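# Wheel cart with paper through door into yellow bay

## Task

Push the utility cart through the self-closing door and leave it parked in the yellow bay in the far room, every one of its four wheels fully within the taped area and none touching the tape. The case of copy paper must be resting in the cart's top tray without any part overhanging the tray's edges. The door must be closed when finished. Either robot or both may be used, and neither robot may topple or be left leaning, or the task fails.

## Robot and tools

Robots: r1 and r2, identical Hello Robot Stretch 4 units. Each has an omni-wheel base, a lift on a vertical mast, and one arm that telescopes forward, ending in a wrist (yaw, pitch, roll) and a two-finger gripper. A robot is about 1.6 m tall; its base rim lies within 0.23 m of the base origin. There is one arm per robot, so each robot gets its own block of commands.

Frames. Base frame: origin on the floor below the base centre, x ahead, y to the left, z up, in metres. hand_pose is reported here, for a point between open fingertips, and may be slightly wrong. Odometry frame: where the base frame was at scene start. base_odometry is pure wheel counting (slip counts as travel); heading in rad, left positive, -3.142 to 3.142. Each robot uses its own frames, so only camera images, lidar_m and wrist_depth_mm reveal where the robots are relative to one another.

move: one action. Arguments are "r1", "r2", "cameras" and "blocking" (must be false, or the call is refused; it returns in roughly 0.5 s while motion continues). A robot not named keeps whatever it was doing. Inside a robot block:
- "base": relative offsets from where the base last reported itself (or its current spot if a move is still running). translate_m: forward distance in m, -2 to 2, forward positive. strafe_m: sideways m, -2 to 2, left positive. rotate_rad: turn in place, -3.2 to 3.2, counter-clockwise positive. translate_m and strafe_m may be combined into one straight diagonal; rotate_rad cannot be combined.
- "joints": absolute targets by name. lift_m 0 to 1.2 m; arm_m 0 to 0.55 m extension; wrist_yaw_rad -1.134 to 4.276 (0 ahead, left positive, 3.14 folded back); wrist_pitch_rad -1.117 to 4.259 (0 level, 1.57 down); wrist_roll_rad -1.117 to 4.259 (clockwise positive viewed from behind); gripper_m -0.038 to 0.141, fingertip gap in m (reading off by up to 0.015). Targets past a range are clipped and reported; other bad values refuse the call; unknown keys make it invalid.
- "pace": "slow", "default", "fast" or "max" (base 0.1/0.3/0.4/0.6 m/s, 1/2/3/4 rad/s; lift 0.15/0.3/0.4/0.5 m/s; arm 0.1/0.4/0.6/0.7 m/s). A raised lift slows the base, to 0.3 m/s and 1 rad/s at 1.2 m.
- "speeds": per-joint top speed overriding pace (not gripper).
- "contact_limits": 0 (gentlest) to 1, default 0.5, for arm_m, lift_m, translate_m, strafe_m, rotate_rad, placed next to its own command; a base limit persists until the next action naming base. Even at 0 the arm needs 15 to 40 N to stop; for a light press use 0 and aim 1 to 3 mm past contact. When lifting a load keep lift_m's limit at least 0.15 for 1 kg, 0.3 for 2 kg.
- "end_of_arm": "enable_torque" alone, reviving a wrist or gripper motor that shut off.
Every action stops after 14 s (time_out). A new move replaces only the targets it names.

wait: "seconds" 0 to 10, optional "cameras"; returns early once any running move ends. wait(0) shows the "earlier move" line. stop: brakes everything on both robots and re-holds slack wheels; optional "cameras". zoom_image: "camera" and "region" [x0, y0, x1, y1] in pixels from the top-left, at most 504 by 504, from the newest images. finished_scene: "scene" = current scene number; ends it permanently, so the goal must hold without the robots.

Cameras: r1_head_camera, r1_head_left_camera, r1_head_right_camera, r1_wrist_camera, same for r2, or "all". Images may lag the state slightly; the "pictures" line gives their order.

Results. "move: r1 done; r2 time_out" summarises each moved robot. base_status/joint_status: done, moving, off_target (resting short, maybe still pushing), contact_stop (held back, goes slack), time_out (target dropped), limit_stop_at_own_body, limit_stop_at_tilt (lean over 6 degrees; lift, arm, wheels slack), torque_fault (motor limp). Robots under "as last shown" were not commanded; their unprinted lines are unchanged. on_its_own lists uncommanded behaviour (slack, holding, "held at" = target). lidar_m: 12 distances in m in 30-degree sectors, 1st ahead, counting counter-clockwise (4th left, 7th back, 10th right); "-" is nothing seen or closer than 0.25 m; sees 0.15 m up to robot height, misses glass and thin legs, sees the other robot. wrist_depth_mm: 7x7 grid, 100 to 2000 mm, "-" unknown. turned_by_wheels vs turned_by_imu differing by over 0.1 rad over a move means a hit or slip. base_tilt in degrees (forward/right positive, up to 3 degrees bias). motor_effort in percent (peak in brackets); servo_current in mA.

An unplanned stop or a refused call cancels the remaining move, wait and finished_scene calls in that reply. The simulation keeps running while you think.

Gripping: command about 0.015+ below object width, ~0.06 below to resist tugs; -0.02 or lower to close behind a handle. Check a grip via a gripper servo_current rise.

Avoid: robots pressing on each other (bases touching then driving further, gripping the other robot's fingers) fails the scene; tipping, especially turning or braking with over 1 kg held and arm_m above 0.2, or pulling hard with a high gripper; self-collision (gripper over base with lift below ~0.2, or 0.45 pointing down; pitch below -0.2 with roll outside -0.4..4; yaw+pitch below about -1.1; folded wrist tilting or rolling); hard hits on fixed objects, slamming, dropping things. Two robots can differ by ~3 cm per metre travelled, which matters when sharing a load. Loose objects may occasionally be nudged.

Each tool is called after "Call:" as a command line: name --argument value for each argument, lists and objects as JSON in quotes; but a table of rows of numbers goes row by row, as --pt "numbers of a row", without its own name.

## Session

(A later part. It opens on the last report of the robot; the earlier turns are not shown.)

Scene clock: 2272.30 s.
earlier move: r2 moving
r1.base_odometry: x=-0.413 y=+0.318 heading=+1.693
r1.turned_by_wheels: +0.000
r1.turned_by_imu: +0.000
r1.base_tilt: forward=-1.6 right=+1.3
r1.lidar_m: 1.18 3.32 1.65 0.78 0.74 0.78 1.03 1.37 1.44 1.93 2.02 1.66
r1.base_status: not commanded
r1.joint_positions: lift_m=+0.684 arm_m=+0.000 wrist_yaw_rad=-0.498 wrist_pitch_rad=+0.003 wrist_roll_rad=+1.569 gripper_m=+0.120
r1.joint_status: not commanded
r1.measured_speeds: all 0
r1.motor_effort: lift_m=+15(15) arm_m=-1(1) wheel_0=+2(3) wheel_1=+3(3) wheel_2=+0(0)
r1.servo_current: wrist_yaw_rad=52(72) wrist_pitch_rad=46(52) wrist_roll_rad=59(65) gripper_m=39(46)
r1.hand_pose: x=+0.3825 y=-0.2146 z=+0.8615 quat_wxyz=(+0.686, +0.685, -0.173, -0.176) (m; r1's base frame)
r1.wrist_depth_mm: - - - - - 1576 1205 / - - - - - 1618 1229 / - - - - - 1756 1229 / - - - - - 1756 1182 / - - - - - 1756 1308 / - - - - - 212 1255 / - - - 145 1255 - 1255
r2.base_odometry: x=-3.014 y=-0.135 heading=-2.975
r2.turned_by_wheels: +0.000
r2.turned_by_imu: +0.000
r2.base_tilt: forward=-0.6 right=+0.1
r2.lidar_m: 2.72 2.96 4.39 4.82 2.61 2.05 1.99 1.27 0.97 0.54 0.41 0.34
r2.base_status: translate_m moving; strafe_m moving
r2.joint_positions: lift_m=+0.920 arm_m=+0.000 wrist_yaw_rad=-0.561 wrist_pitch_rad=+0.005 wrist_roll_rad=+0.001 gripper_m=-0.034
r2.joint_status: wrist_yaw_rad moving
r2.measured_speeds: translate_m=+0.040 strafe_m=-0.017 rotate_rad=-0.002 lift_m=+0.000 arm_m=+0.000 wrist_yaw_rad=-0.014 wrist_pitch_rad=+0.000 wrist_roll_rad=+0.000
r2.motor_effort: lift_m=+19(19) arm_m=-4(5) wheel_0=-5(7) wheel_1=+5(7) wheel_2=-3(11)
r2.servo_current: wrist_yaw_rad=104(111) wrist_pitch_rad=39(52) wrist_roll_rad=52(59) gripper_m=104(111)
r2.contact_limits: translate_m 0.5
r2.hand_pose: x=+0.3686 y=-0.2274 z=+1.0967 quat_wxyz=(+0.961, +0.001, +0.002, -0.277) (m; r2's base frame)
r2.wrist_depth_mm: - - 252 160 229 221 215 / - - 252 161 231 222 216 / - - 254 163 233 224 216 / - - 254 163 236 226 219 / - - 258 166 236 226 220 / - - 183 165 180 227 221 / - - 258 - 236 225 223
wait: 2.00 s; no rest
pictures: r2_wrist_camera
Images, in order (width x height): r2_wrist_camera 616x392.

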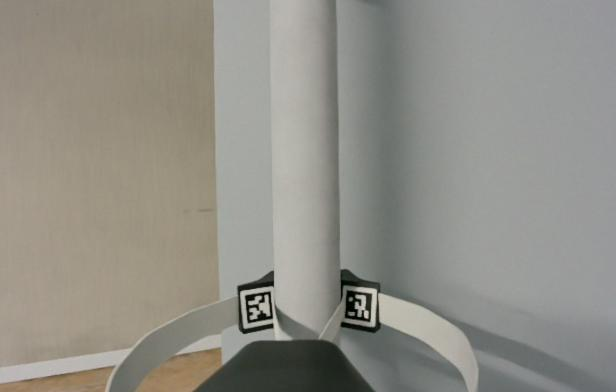

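Call:
move --r2 '{"base": {"translate_m": 0.158, "strafe_m": -0.112}, "joints": {"wrist_yaw_rad": -0.706}, "speeds": {"wrist_yaw_rad": 0.07}, "pace": "slow", "contact_limits": {"translate_m": 0.5}}' --blocking false --cameras '[]'

Call:
wait --seconds 2.4 --cameras '["r2_wrist_camera"]'

Scene clock: 2289.07 s.
earlier move: r2 done
move: r2 moving
r1: as last shown
r1.lidar_m: 1.20 3.33 1.65 0.78 0.70 0.76 1.04 1.36 1.43 1.95 2.04 1.64
r1.motor_effort: lift_m=+15(15) arm_m=-3(4) wheel_0=+2(2) wheel_1=+3(3) wheel_2=+0(0)
r1.servo_current: wrist_yaw_rad=39(78) wrist_pitch_rad=39(46) wrist_roll_rad=46(59) gripper_m=46(46)
r1.wrist_depth_mm: - - - - - 1576 1205 / - - - - - 1618 1229 / - - - - - 1708 1229 / - - - - - 1808 1205 / - - - - - 1863 1308 / - - - - - 213 1255 / - - - 145 1255 - 1255
r2.base_odometry: x=-3.034 y=-0.127 heading=-2.976
r2.turned_by_wheels: -0.001
r2.turned_by_imu: -0.001
r2.base_tilt: forward=-0.6 right=+0.1
r2.lidar_m: 2.71 2.95 4.34 4.86 2.61 2.08 2.01 1.25 0.98 0.54 0.43 0.31
r2.base_status: translate_m moving; strafe_m moving
r2.joint_positions: lift_m=+0.920 arm_m=+0.000 wrist_yaw_rad=-0.586 wrist_pitch_rad=+0.005 wrist_roll_rad=+0.001 gripper_m=-0.034
r2.joint_status: wrist_yaw_rad moving
r2.measured_speeds: translate_m=+0.044 strafe_m=-0.030 rotate_rad=+0.000 lift_m=+0.000 arm_m=+0.000 wrist_yaw_rad=-0.051 wrist_pitch_rad=+0.000 wrist_roll_rad=+0.000
r2.motor_effort: lift_m=+19(19) arm_m=-4(5) wheel_0=+0(7) wheel_1=-5(6) wheel_2=-8(8)
r2.servo_current: wrist_yaw_rad=111(111) wrist_pitch_rad=39(52) wrist_roll_rad=46(52) gripper_m=104(104)
r2.contact_limits: translate_m 0.5
r2.hand_pose: x=+0.3629 y=-0.2323 z=+1.0967 quat_wxyz=(+0.957, +0.001, +0.002, -0.289) (m; r2's base frame)
r2.wrist_depth_mm: - - 250 161 230 220 214 / - - 252 163 232 223 216 / - - 253 163 233 224 217 / - - 254 163 234 225 219 / - - 256 164 236 225 220 / - - 184 166 180 227 220 / - - 260 - 236 225 222
pictures: none
No camera images: "cameras" was empty.

Scene clock: 2291.47 s.
earlier move: r2 moving
r1.base_odometry: x=-0.413 y=+0.318 heading=+1.693
r1.turned_by_wheels: +0.000
r1.turned_by_imu: +0.000
r1.base_tilt: forward=-1.6 right=+1.3
r1.lidar_m: 1.16 3.28 1.66 0.77 0.73 0.76 1.01 1.37 1.43 1.95 2.02 1.65
r1.base_status: not commanded
r1.joint_positions: lift_m=+0.684 arm_m=+0.000 wrist_yaw_rad=-0.498 wrist_pitch_rad=+0.003 wrist_roll_rad=+1.569 gripper_m=+0.120
r1.joint_status: not commanded
r1.measured_speeds: all 0
r1.motor_effort: lift_m=+15(15) arm_m=-3(4) wheel_0=+2(3) wheel_1=+3(3) wheel_2=+0(0)
r1.servo_current: wrist_yaw_rad=65(78) wrist_pitch_rad=46(52) wrist_roll_rad=39(72) gripper_m=46(52)
r1.hand_pose: x=+0.3825 y=-0.2146 z=+0.8615 quat_wxyz=(+0.686, +0.685, -0.173, -0.176) (m; r1's base frame)
r1.wrist_depth_mm: - - - - - 1576 1205 / - - - - - 1618 1205 / - - - - - 1808 1205 / - - - - - 1808 1182 / - - - - - 1756 1308 / - - - - - 211 1255 / - - - 145 1229 - 1229
r2.base_odometry: x=-3.196 y=-0.049 heading=-2.975
r2.turned_by_wheels: +0.000
r2.turned_by_imu: +0.001
r2.base_tilt: forward=-0.7 right=+0.1
r2.lidar_m: 2.58 2.77 4.12 4.92 2.83 2.21 2.18 1.14 0.69 0.44 0.39 0.35
r2.base_status: translate_m moving; strafe_m moving
r2.joint_positions: lift_m=+0.920 arm_m=+0.000 wrist_yaw_rad=-0.688 wrist_pitch_rad=+0.005 wrist_roll_rad=+0.001 gripper_m=-0.034
r2.joint_status: all done
r2.measured_speeds: all 0
r2.motor_effort: lift_m=+19(19) arm_m=-4(5) wheel_0=-4(8) wheel_1=-3(7) wheel_2=+0(8)
r2.servo_current: wrist_yaw_rad=104(182) wrist_pitch_rad=39(52) wrist_roll_rad=46(65) gripper_m=98(111)
r2.contact_limits: translate_m 0.5
r2.hand_pose: x=+0.3383 y=-0.2506 z=+1.0967 quat_wxyz=(+0.941, +0.001, +0.002, -0.337) (m; r2's base frame)
r2.wrist_depth_mm: - - - 160 225 213 204 / - - - 161 228 216 - / - - - 163 229 216 206 / - - - 165 230 216 208 / - - - 166 232 219 210 / - - 184 166 179 219 211 / - - - - 232 215 211
wait: 2.40 s; no rest
pictures: r2_wrist_camera
Images, in order (width x height): r2_wrist_camera 616x392.

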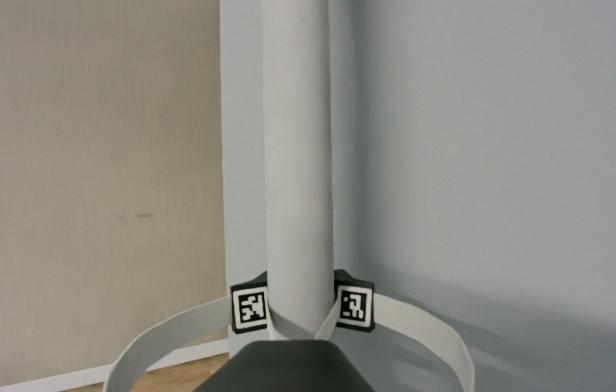

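Call:
move --r2 '{"base": {"translate_m": 0.144, "strafe_m": -0.125}, "joints": {"wrist_yaw_rad": -0.84}, "speeds": {"wrist_yaw_rad": 0.07}, "pace": "slow", "contact_limits": {"translate_m": 0.5}}' --blocking false --cameras '[]'

Call:
wait --seconds 2.4 --cameras '["r2_wrist_camera", "r2_head_camera"]'

Scene clock: 2298.83 s.
earlier move: r2 done
move: r2 moving
r1: as last shown
r1.lidar_m: 1.20 3.31 1.66 0.79 0.72 0.77 1.02 1.37 1.40 1.93 2.02 1.64
r1.motor_effort: lift_m=+15(15) arm_m=-4(4) wheel_0=+2(2) wheel_1=+3(3) wheel_2=+0(0)
r1.servo_current: wrist_yaw_rad=39(65) wrist_pitch_rad=39(52) wrist_roll_rad=52(52) gripper_m=39(46)
r1.wrist_depth_mm: - - - - - 1618 1205 / - - - - - 1618 1205 / - - - - - 1756 1255 / - - - - - 1756 1182 / - - - - - 1808 1336 / - - - - - 212 1229 / - - - 144 1255 - 1281
r2.base_odometry: x=-3.207 y=-0.042 heading=-2.976
r2.turned_by_wheels: +0.000
r2.turned_by_imu: +0.000
r2.base_tilt: forward=-0.6 right=+0.1
r2.lidar_m: 2.55 2.76 4.08 4.94 2.84 2.23 2.18 1.10 0.71 0.44 0.40 0.34
r2.base_status: translate_m moving; strafe_m moving
r2.joint_positions: lift_m=+0.920 arm_m=+0.000 wrist_yaw_rad=-0.712 wrist_pitch_rad=+0.005 wrist_roll_rad=+0.001 gripper_m=-0.034
r2.joint_status: wrist_yaw_rad moving
r2.measured_speeds: translate_m=+0.039 strafe_m=-0.033 rotate_rad=-0.001 lift_m=+0.000 arm_m=+0.000 wrist_yaw_rad=-0.058 wrist_pitch_rad=+0.000 wrist_roll_rad=+0.000
r2.motor_effort: lift_m=+19(19) arm_m=-4(4) wheel_0=+7(7) wheel_1=-5(5) wheel_2=-4(4)
r2.servo_current: wrist_yaw_rad=130(182) wrist_pitch_rad=46(52) wrist_roll_rad=39(59) gripper_m=98(111)
r2.contact_limits: translate_m 0.5
r2.hand_pose: x=+0.3322 y=-0.2546 z=+1.0967 quat_wxyz=(+0.937, +0.001, +0.002, -0.348) (m; r2's base frame)
r2.wrist_depth_mm: - - 256 161 225 213 205 / - - 257 162 228 216 - / - - 259 163 229 216 207 / - - 260 165 231 216 208 / - - - 164 232 219 210 / - - 186 165 180 219 211 / - - - - 232 216 213
pictures: none
No camera images: "cameras" was empty.

Scene clock: 2301.23 s.
earlier move: r2 moving
r1.base_odometry: x=-0.413 y=+0.318 heading=+1.693
r1.turned_by_wheels: +0.000
r1.turned_by_imu: +0.000
r1.base_tilt: forward=-1.6 right=+1.3
r1.lidar_m: 1.20 3.33 1.67 0.80 0.74 0.78 1.04 1.39 1.45 1.94 2.02 1.66
r1.base_status: not commanded
r1.joint_positions: lift_m=+0.684 arm_m=+0.000 wrist_yaw_rad=-0.498 wrist_pitch_rad=+0.003 wrist_roll_rad=+1.569 gripper_m=+0.120
r1.joint_status: not commanded
r1.measured_speeds: all 0
r1.motor_effort: lift_m=+15(15) arm_m=-3(4) wheel_0=+2(3) wheel_1=+3(3) wheel_2=+0(0)
r1.servo_current: wrist_yaw_rad=39(72) wrist_pitch_rad=39(52) wrist_roll_rad=39(65) gripper_m=39(52)
r1.hand_pose: x=+0.3825 y=-0.2146 z=+0.8615 quat_wxyz=(+0.686, +0.685, -0.173, -0.176) (m; r1's base frame)
r1.wrist_depth_mm: - - - - - 1576 1229 / - - - - - 1618 1205 / - - - - - 1808 1229 / - - - - - 1808 1182 / - - - - - 1808 1336 / - - - - - 212 1255 / - - - 145 1281 - 1229
r2.base_odometry: x=-3.359 y=+0.051 heading=-2.977
r2.turned_by_wheels: -0.001
r2.turned_by_imu: +0.000
r2.base_tilt: forward=-0.6 right=+0.2
r2.lidar_m: 2.39 2.60 3.81 5.05 3.04 2.36 2.28 1.04 0.53 0.39 0.37 0.34
r2.base_status: translate_m moving; strafe_m moving
r2.joint_positions: lift_m=+0.920 arm_m=+0.000 wrist_yaw_rad=-0.832 wrist_pitch_rad=+0.005 wrist_roll_rad=+0.001 gripper_m=-0.034
r2.joint_status: all done
r2.measured_speeds: all 0
r2.motor_effort: lift_m=+19(19) arm_m=-4(4) wheel_0=-5(9) wheel_1=-4(7) wheel_2=-6(6)
r2.servo_current: wrist_yaw_rad=46(215) wrist_pitch_rad=46(52) wrist_roll_rad=33(65) gripper_m=104(117)
r2.contact_limits: translate_m 0.5
r2.hand_pose: x=+0.3005 y=-0.2721 z=+1.0967 quat_wxyz=(+0.915, +0.001, +0.002, -0.404) (m; r2's base frame)
r2.wrist_depth_mm: - - 255 161 225 210 201 / - - 257 162 227 212 204 / - - 258 163 228 213 203 / - - 260 164 230 215 205 / - - 260 166 230 214 206 / - - 180 165 180 216 207 / - - - - 230 213 208
wait: 2.40 s; no rest
pictures: r2_head_camera, r2_wrist_camera
Images, in order (width x height): r2_head_camera 420x560, r2_wrist_camera 616x392.

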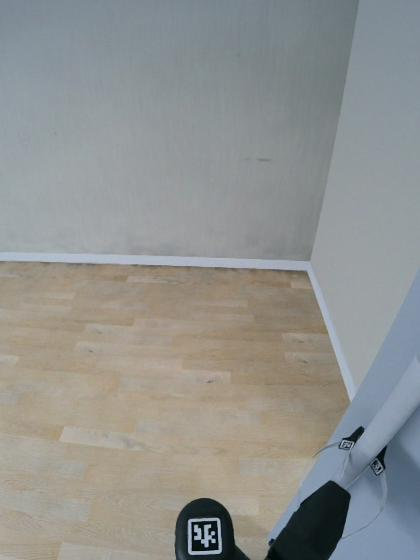

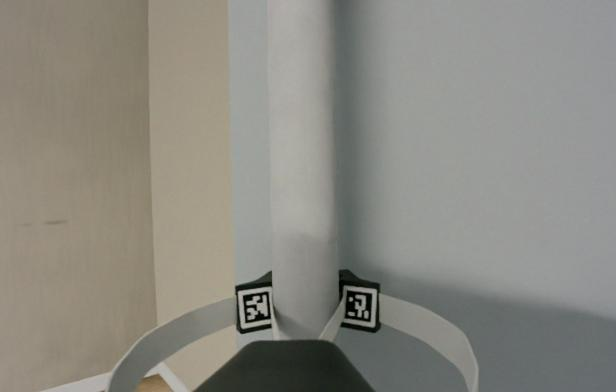

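Call:
move --r2 '{"base": {"translate_m": 0.097, "strafe_m": -0.162}, "joints": {"wrist_yaw_rad": -0.985}, "speeds": {"wrist_yaw_rad": 0.07}, "pace": "slow", "contact_limits": {"translate_m": 0.5}}' --blocking false --cameras '[]'

Call:
wait --seconds 2.6 --cameras '["r2_wrist_camera"]'

Scene clock: 2306.97 s.
earlier move: r2 done
move: r2 moving
r1: as last shown
r1.lidar_m: 1.18 3.31 1.66 0.78 0.73 0.78 1.03 1.38 1.43 1.94 2.03 1.65
r1.motor_effort: lift_m=+15(15) arm_m=-3(4) wheel_0=+2(2) wheel_1=+3(3) wheel_2=+0(0)
r1.servo_current: wrist_yaw_rad=52(59) wrist_pitch_rad=39(46) wrist_roll_rad=52(65) gripper_m=46(46)
r1.wrist_depth_mm: - - - - - 1576 1205 / - - - - - 1618 1229 / - - - - - 1756 1229 / - - - - - 1756 1182 / - - - - - 1756 1366 / - - - - - 213 1281 / - - - 145 1281 - 1255
r2.base_odometry: x=-3.367 y=+0.060 heading=-2.977
r2.turned_by_wheels: -0.001
r2.turned_by_imu: +0.000
r2.base_tilt: forward=-0.7 right=+0.1
r2.lidar_m: 2.41 2.59 3.82 5.07 3.06 2.38 2.26 1.00 0.54 0.39 0.37 0.34
r2.base_status: translate_m moving; strafe_m moving
r2.joint_positions: lift_m=+0.920 arm_m=+0.000 wrist_yaw_rad=-0.853 wrist_pitch_rad=+0.005 wrist_roll_rad=+0.001 gripper_m=-0.034
r2.joint_status: wrist_yaw_rad moving
r2.measured_speeds: translate_m=+0.025 strafe_m=-0.041 rotate_rad=+0.001 lift_m=+0.000 arm_m=+0.000 wrist_yaw_rad=-0.048 wrist_pitch_rad=+0.000 wrist_roll_rad=+0.000
r2.motor_effort: lift_m=+19(19) arm_m=-4(4) wheel_0=-1(7) wheel_1=-5(6) wheel_2=-3(7)
r2.servo_current: wrist_yaw_rad=137(137) wrist_pitch_rad=46(46) wrist_roll_rad=46(52) gripper_m=104(111)
r2.contact_limits: translate_m 0.5
r2.hand_pose: x=+0.2948 y=-0.2747 z=+1.0967 quat_wxyz=(+0.910, +0.001, +0.002, -0.414) (m; r2's base frame)
r2.wrist_depth_mm: - - 255 160 224 210 200 / - - 254 161 227 212 202 / - - 257 162 228 213 203 / - - 258 166 229 213 205 / - - 260 165 231 215 205 / - - 182 164 179 216 206 / - - - - 231 211 206
pictures: none
No camera images: "cameras" was empty.

Scene clock: 2309.57 s.
earlier move: r2 moving
r1.base_odometry: x=-0.413 y=+0.318 heading=+1.693
r1.turned_by_wheels: +0.000
r1.turned_by_imu: +0.000
r1.base_tilt: forward=-1.6 right=+1.3
r1.lidar_m: 1.19 3.32 1.65 0.77 0.73 0.78 1.01 1.37 1.45 1.94 2.02 1.67
r1.base_status: not commanded
r1.joint_positions: lift_m=+0.684 arm_m=+0.000 wrist_yaw_rad=-0.498 wrist_pitch_rad=+0.003 wrist_roll_rad=+1.569 gripper_m=+0.120
r1.joint_status: not commanded
r1.measured_speeds: all 0
r1.motor_effort: lift_m=+15(15) arm_m=-3(4) wheel_0=+2(2) wheel_1=+3(3) wheel_2=+0(0)
r1.servo_current: wrist_yaw_rad=39(65) wrist_pitch_rad=39(52) wrist_roll_rad=39(65) gripper_m=39(52)
r1.hand_pose: x=+0.3825 y=-0.2146 z=+0.8615 quat_wxyz=(+0.686, +0.685, -0.173, -0.176) (m; r1's base frame)
r1.wrist_depth_mm: - - - - - 1537 1229 / - - - - - 1618 1205 / - - - - - 1756 1229 / - - - - - 1808 1160 / - - - - - 1756 1308 / - - - - - 213 1281 / - - - 145 1255 - 1255
r2.base_odometry: x=-3.481 y=+0.195 heading=-2.977
r2.turned_by_wheels: +0.000
r2.turned_by_imu: +0.001
r2.base_tilt: forward=-0.6 right=+0.1
r2.lidar_m: 2.31 2.50 3.66 5.18 3.19 2.47 1.80 0.76 0.43 0.35 0.33 0.33
r2.base_status: translate_m moving; strafe_m moving
r2.joint_positions: lift_m=+0.920 arm_m=+0.000 wrist_yaw_rad=-0.949 wrist_pitch_rad=+0.005 wrist_roll_rad=+0.001 gripper_m=-0.034
r2.joint_status: wrist_yaw_rad off_target (ended at -0.948, target -0.985)
r2.measured_speeds: translate_m=+0.000 strafe_m=+0.000 rotate_rad=+0.000 lift_m=+0.000 arm_m=+0.000 wrist_yaw_rad=-0.002 wrist_pitch_rad=+0.000 wrist_roll_rad=+0.000
r2.motor_effort: lift_m=+19(19) arm_m=-4(5) wheel_0=-6(7) wheel_1=-2(8) wheel_2=+0(7)
r2.servo_current: wrist_yaw_rad=280(371) wrist_pitch_rad=39(52) wrist_roll_rad=46(65) gripper_m=98(111)
r2.contact_limits: translate_m 0.5
r2.hand_pose: x=+0.2679 y=-0.2853 z=+1.0967 quat_wxyz=(+0.890, +0.002, +0.002, -0.457) (m; r2's base frame)
r2.wrist_depth_mm: - - - 163 220 201 190 / - - 260 163 222 203 191 / - - 263 164 223 204 193 / - - 264 165 224 206 193 / - - 266 166 226 207 194 / - 1863 182 167 181 208 196 / - 145 - - 226 204 196
wait: 2.60 s; no rest
pictures: r2_wrist_camera
Images, in order (width x height): r2_wrist_camera 616x392.

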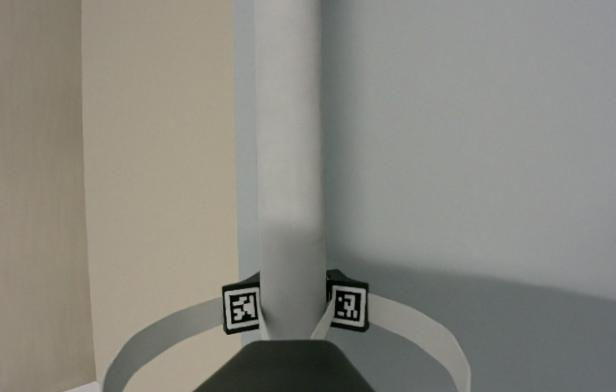

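Call:
move --r2 '{"base": {"translate_m": 0.022, "strafe_m": 0.015}, "joints": {"wrist_yaw_rad": -0.97}, "speeds": {"wrist_yaw_rad": 0.07}, "pace": "slow", "contact_limits": {"translate_m": 0.5}}' --blocking false --cameras '[]'

Call:
wait --seconds 1.0 --cameras '["r2_wrist_camera"]'

Scene clock: 2339.10 s.
earlier move: r2 done
move: r2 moving
r1: as last shown
r1.lidar_m: 1.20 3.32 1.65 0.77 0.72 0.77 1.05 1.38 1.44 1.91 2.04 1.65
r1.motor_effort: lift_m=+15(15) arm_m=-4(4) wheel_0=+2(2) wheel_1=+3(3) wheel_2=+0(0)
r1.servo_current: wrist_yaw_rad=46(72) wrist_pitch_rad=46(52) wrist_roll_rad=59(59) gripper_m=39(46)
r1.wrist_depth_mm: - - - - - 1576 1229 / - - - - - 1618 1205 / - - - - - 1756 1205 / - - - - - 1756 1182 / - - - - - 1756 1336 / - - - - - 213 1281 / - - - 145 1281 - 1229
r2.base_odometry: x=-3.491 y=+0.186 heading=-2.978
r2.turned_by_wheels: -0.001
r2.turned_by_imu: +0.000
r2.base_tilt: forward=-0.7 right=+0.1
r2.lidar_m: 2.30 2.48 3.67 5.18 3.18 2.50 1.79 0.77 0.42 0.35 0.34 0.32
r2.base_status: translate_m moving; strafe_m moving
r2.joint_positions: lift_m=+0.920 arm_m=+0.000 wrist_yaw_rad=-0.957 wrist_pitch_rad=+0.005 wrist_roll_rad=+0.001 gripper_m=-0.034
r2.joint_status: wrist_yaw_rad moving
r2.measured_speeds: translate_m=+0.044 strafe_m=+0.029 rotate_rad=-0.001 lift_m=+0.000 arm_m=+0.000 wrist_yaw_rad=-0.068 wrist_pitch_rad=+0.000 wrist_roll_rad=+0.000
r2.motor_effort: lift_m=+19(19) arm_m=-4(5) wheel_0=-16(17) wheel_1=+9(10) wheel_2=-6(7)
r2.servo_current: wrist_yaw_rad=98(267) wrist_pitch_rad=46(46) wrist_roll_rad=46(52) gripper_m=104(104)
r2.contact_limits: translate_m 0.5
r2.hand_pose: x=+0.2656 y=-0.2861 z=+1.0967 quat_wxyz=(+0.888, +0.002, +0.002, -0.460) (m; r2's base frame)
r2.wrist_depth_mm: - - 259 161 223 206 194 / - - 262 162 226 206 195 / 1863 - 263 164 226 208 196 / 1808 - 265 166 227 210 197 / 1808 - 266 165 229 210 198 / - - 184 167 180 211 200 / - - - - 229 209 200
pictures: none
No camera images: "cameras" was empty.

Scene clock: 2339.87 s.
earlier move: r2 done
r1.base_odometry: x=-0.413 y=+0.318 heading=+1.693
r1.turned_by_wheels: +0.000
r1.turned_by_imu: +0.000
r1.base_tilt: forward=-1.6 right=+1.3
r1.lidar_m: 1.18 3.32 1.66 0.79 0.73 0.77 1.02 1.38 1.44 1.94 2.02 1.64
r1.base_status: not commanded
r1.joint_positions: lift_m=+0.684 arm_m=+0.000 wrist_yaw_rad=-0.498 wrist_pitch_rad=+0.003 wrist_roll_rad=+1.569 gripper_m=+0.120
r1.joint_status: not commanded
r1.measured_speeds: all 0
r1.motor_effort: lift_m=+15(15) arm_m=-3(4) wheel_0=+2(3) wheel_1=+3(3) wheel_2=+0(0)
r1.servo_current: wrist_yaw_rad=52(72) wrist_pitch_rad=39(52) wrist_roll_rad=46(59) gripper_m=46(46)
r1.hand_pose: x=+0.3825 y=-0.2146 z=+0.8615 quat_wxyz=(+0.686, +0.685, -0.173, -0.176) (m; r1's base frame)
r1.wrist_depth_mm: - - - - - 1576 1205 / - - - - - 1576 1229 / - - - - - 1708 1229 / - - - - - 1756 1160 / - - - - - 1808 1336 / - - - - - 211 1281 / - - - 145 1255 - 1255
r2.base_odometry: x=-3.500 y=+0.177 heading=-2.979
r2.turned_by_wheels: +0.000
r2.turned_by_imu: -0.001
r2.base_tilt: forward=-0.7 right=+0.1
r2.lidar_m: 2.29 2.46 3.66 5.19 3.20 2.52 1.84 0.78 0.43 0.33 0.30 0.34
r2.base_status: done
r2.joint_positions: lift_m=+0.920 arm_m=+0.000 wrist_yaw_rad=-0.970 wrist_pitch_rad=+0.005 wrist_roll_rad=+0.001 gripper_m=-0.034
r2.joint_status: all done
r2.measured_speeds: all 0
r2.motor_effort: lift_m=+19(19) arm_m=-4(5) wheel_0=-16(21) wheel_1=+7(10) wheel_2=-9(10)
r2.servo_current: wrist_yaw_rad=33(267) wrist_pitch_rad=46(46) wrist_roll_rad=33(59) gripper_m=104(111)
r2.contact_limits: translate_m 0.5
r2.hand_pose: x=+0.2618 y=-0.2873 z=+1.0967 quat_wxyz=(+0.885, +0.002, +0.002, -0.466) (m; r2's base frame)
r2.wrist_depth_mm: - - 257 163 224 209 198 / - - 259 161 226 210 199 / - - 259 165 228 212 200 / 1808 - 262 163 229 213 202 / 1808 - 264 166 230 214 203 / 1808 - 179 166 179 213 205 / - 123 - - 231 209 204
wait: 0.77 of 1 s (r2 has come to rest)
pictures: r2_wrist_camera
Images, in order (width x height): r2_wrist_camera 616x392.

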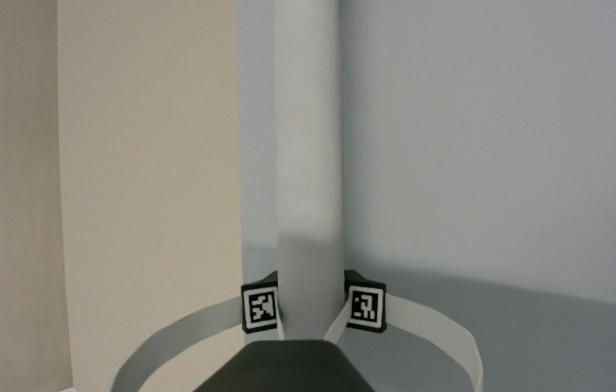

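Call:
move --r2 '{"base": {"translate_m": 0.045, "strafe_m": -0.123}, "joints": {"wrist_yaw_rad": -1.05}, "speeds": {"wrist_yaw_rad": 0.06}, "pace": "slow", "contact_limits": {"translate_m": 0.5}}' --blocking false --cameras '[]'

Call:
wait --seconds 2.0 --cameras '["r2_wrist_camera"]'

Scene clock: 2352.47 s.
move: r2 moving
r1: as last shown
r1.lidar_m: 1.20 3.32 1.64 0.77 0.75 0.77 1.03 1.38 1.42 1.95 2.03 1.66
r1.motor_effort: lift_m=+15(15) arm_m=-3(4) wheel_0=+2(2) wheel_1=+3(3) wheel_2=+0(0)
r1.servo_current: wrist_yaw_rad=52(65) wrist_pitch_rad=46(46) wrist_roll_rad=72(72) gripper_m=39(52)
r1.wrist_depth_mm: - - - - - 1618 1205 / - - - - - 1618 1255 / - - - - - 1808 1255 / - - - - - 1808 1205 / - - - - - 1808 1336 / - - - - - 212 1255 / - - - 144 1229 - 1229
r2.base_odometry: x=-3.507 y=+0.187 heading=-2.980
r2.turned_by_wheels: -0.001
r2.turned_by_imu: -0.001
r2.base_tilt: forward=-0.7 right=+0.1
r2.lidar_m: 2.28 2.44 3.64 5.17 3.19 2.53 1.81 0.76 0.42 0.36 0.31 0.33
r2.base_status: translate_m moving; strafe_m moving
r2.joint_positions: lift_m=+0.920 arm_m=+0.000 wrist_yaw_rad=-0.993 wrist_pitch_rad=+0.005 wrist_roll_rad=+0.001 gripper_m=-0.034
r2.joint_status: wrist_yaw_rad moving
r2.measured_speeds: translate_m=+0.017 strafe_m=-0.046 rotate_rad=+0.000 lift_m=+0.000 arm_m=+0.000 wrist_yaw_rad=-0.059 wrist_pitch_rad=+0.000 wrist_roll_rad=+0.000
r2.motor_effort: lift_m=+19(19) arm_m=-4(4) wheel_0=-1(14) wheel_1=-7(8) wheel_2=-8(10)
r2.servo_current: wrist_yaw_rad=91(91) wrist_pitch_rad=46(46) wrist_roll_rad=46(59) gripper_m=117(117)
r2.contact_limits: translate_m 0.5
r2.hand_pose: x=+0.2552 y=-0.2893 z=+1.0967 quat_wxyz=(+0.879, +0.002, +0.002, -0.476) (m; r2's base frame)
r2.wrist_depth_mm: - - 256 161 224 208 198 / 1756 - 257 162 226 210 198 / 1808 - 258 163 226 210 200 / 1808 - 263 164 229 212 202 / - - 263 166 230 213 202 / - - 179 165 181 211 204 / - 136 - - 229 209 204
pictures: none
No camera images: "cameras" was empty.

Scene clock: 2354.47 s.
earlier move: r2 moving
r1.base_odometry: x=-0.413 y=+0.318 heading=+1.693
r1.turned_by_wheels: +0.000
r1.turned_by_imu: +0.000
r1.base_tilt: forward=-1.6 right=+1.2
r1.lidar_m: 1.20 3.33 1.47 0.77 0.73 0.77 1.05 1.37 1.40 1.94 2.02 1.66
r1.base_status: not commanded
r1.joint_positions: lift_m=+0.684 arm_m=+0.000 wrist_yaw_rad=-0.498 wrist_pitch_rad=+0.003 wrist_roll_rad=+1.569 gripper_m=+0.120
r1.joint_status: not commanded
r1.measured_speeds: all 0
r1.motor_effort: lift_m=+15(15) arm_m=-3(4) wheel_0=+2(2) wheel_1=+3(3) wheel_2=+0(0)
r1.servo_current: wrist_yaw_rad=39(72) wrist_pitch_rad=39(52) wrist_roll_rad=52(72) gripper_m=39(52)
r1.hand_pose: x=+0.3825 y=-0.2146 z=+0.8615 quat_wxyz=(+0.686, +0.685, -0.173, -0.176) (m; r1's base frame)
r1.wrist_depth_mm: - - - - - 1618 1205 / - - - - - 1576 1205 / - - - - - 1756 1229 / - - - - - 1808 1205 / - - - - - 1808 1336 / - - - - - 213 1229 / - - - 145 1229 - 1255
r2.base_odometry: x=-3.565 y=+0.291 heading=-2.980
r2.turned_by_wheels: +0.000
r2.turned_by_imu: -0.001
r2.base_tilt: forward=-0.7 right=+0.1
r2.lidar_m: 2.22 2.40 3.53 5.29 3.30 2.56 1.50 0.62 0.36 0.32 0.30 0.45
r2.base_status: translate_m moving; strafe_m moving
r2.joint_positions: lift_m=+0.920 arm_m=+0.000 wrist_yaw_rad=-1.038 wrist_pitch_rad=+0.005 wrist_roll_rad=+0.001 gripper_m=-0.034
r2.joint_status: all done
r2.measured_speeds: all 0
r2.motor_effort: lift_m=+19(19) arm_m=-4(4) wheel_0=-11(14) wheel_1=-5(9) wheel_2=-4(10)
r2.servo_current: wrist_yaw_rad=65(98) wrist_pitch_rad=46(52) wrist_roll_rad=46(59) gripper_m=98(117)
r2.contact_limits: translate_m 0.5
r2.hand_pose: x=+0.2422 y=-0.2928 z=+1.0967 quat_wxyz=(+0.868, +0.002, +0.002, -0.496) (m; r2's base frame)
r2.wrist_depth_mm: - - 262 161 220 202 188 / - - 264 163 223 203 190 / - - - 164 224 204 192 / - - - 165 225 206 192 / - - - 166 227 206 193 / - - 182 167 180 207 195 / - - - - 226 204 195
wait: 2.00 s; no rest
pictures: r2_wrist_camera
Images, in order (width x height): r2_wrist_camera 616x392.

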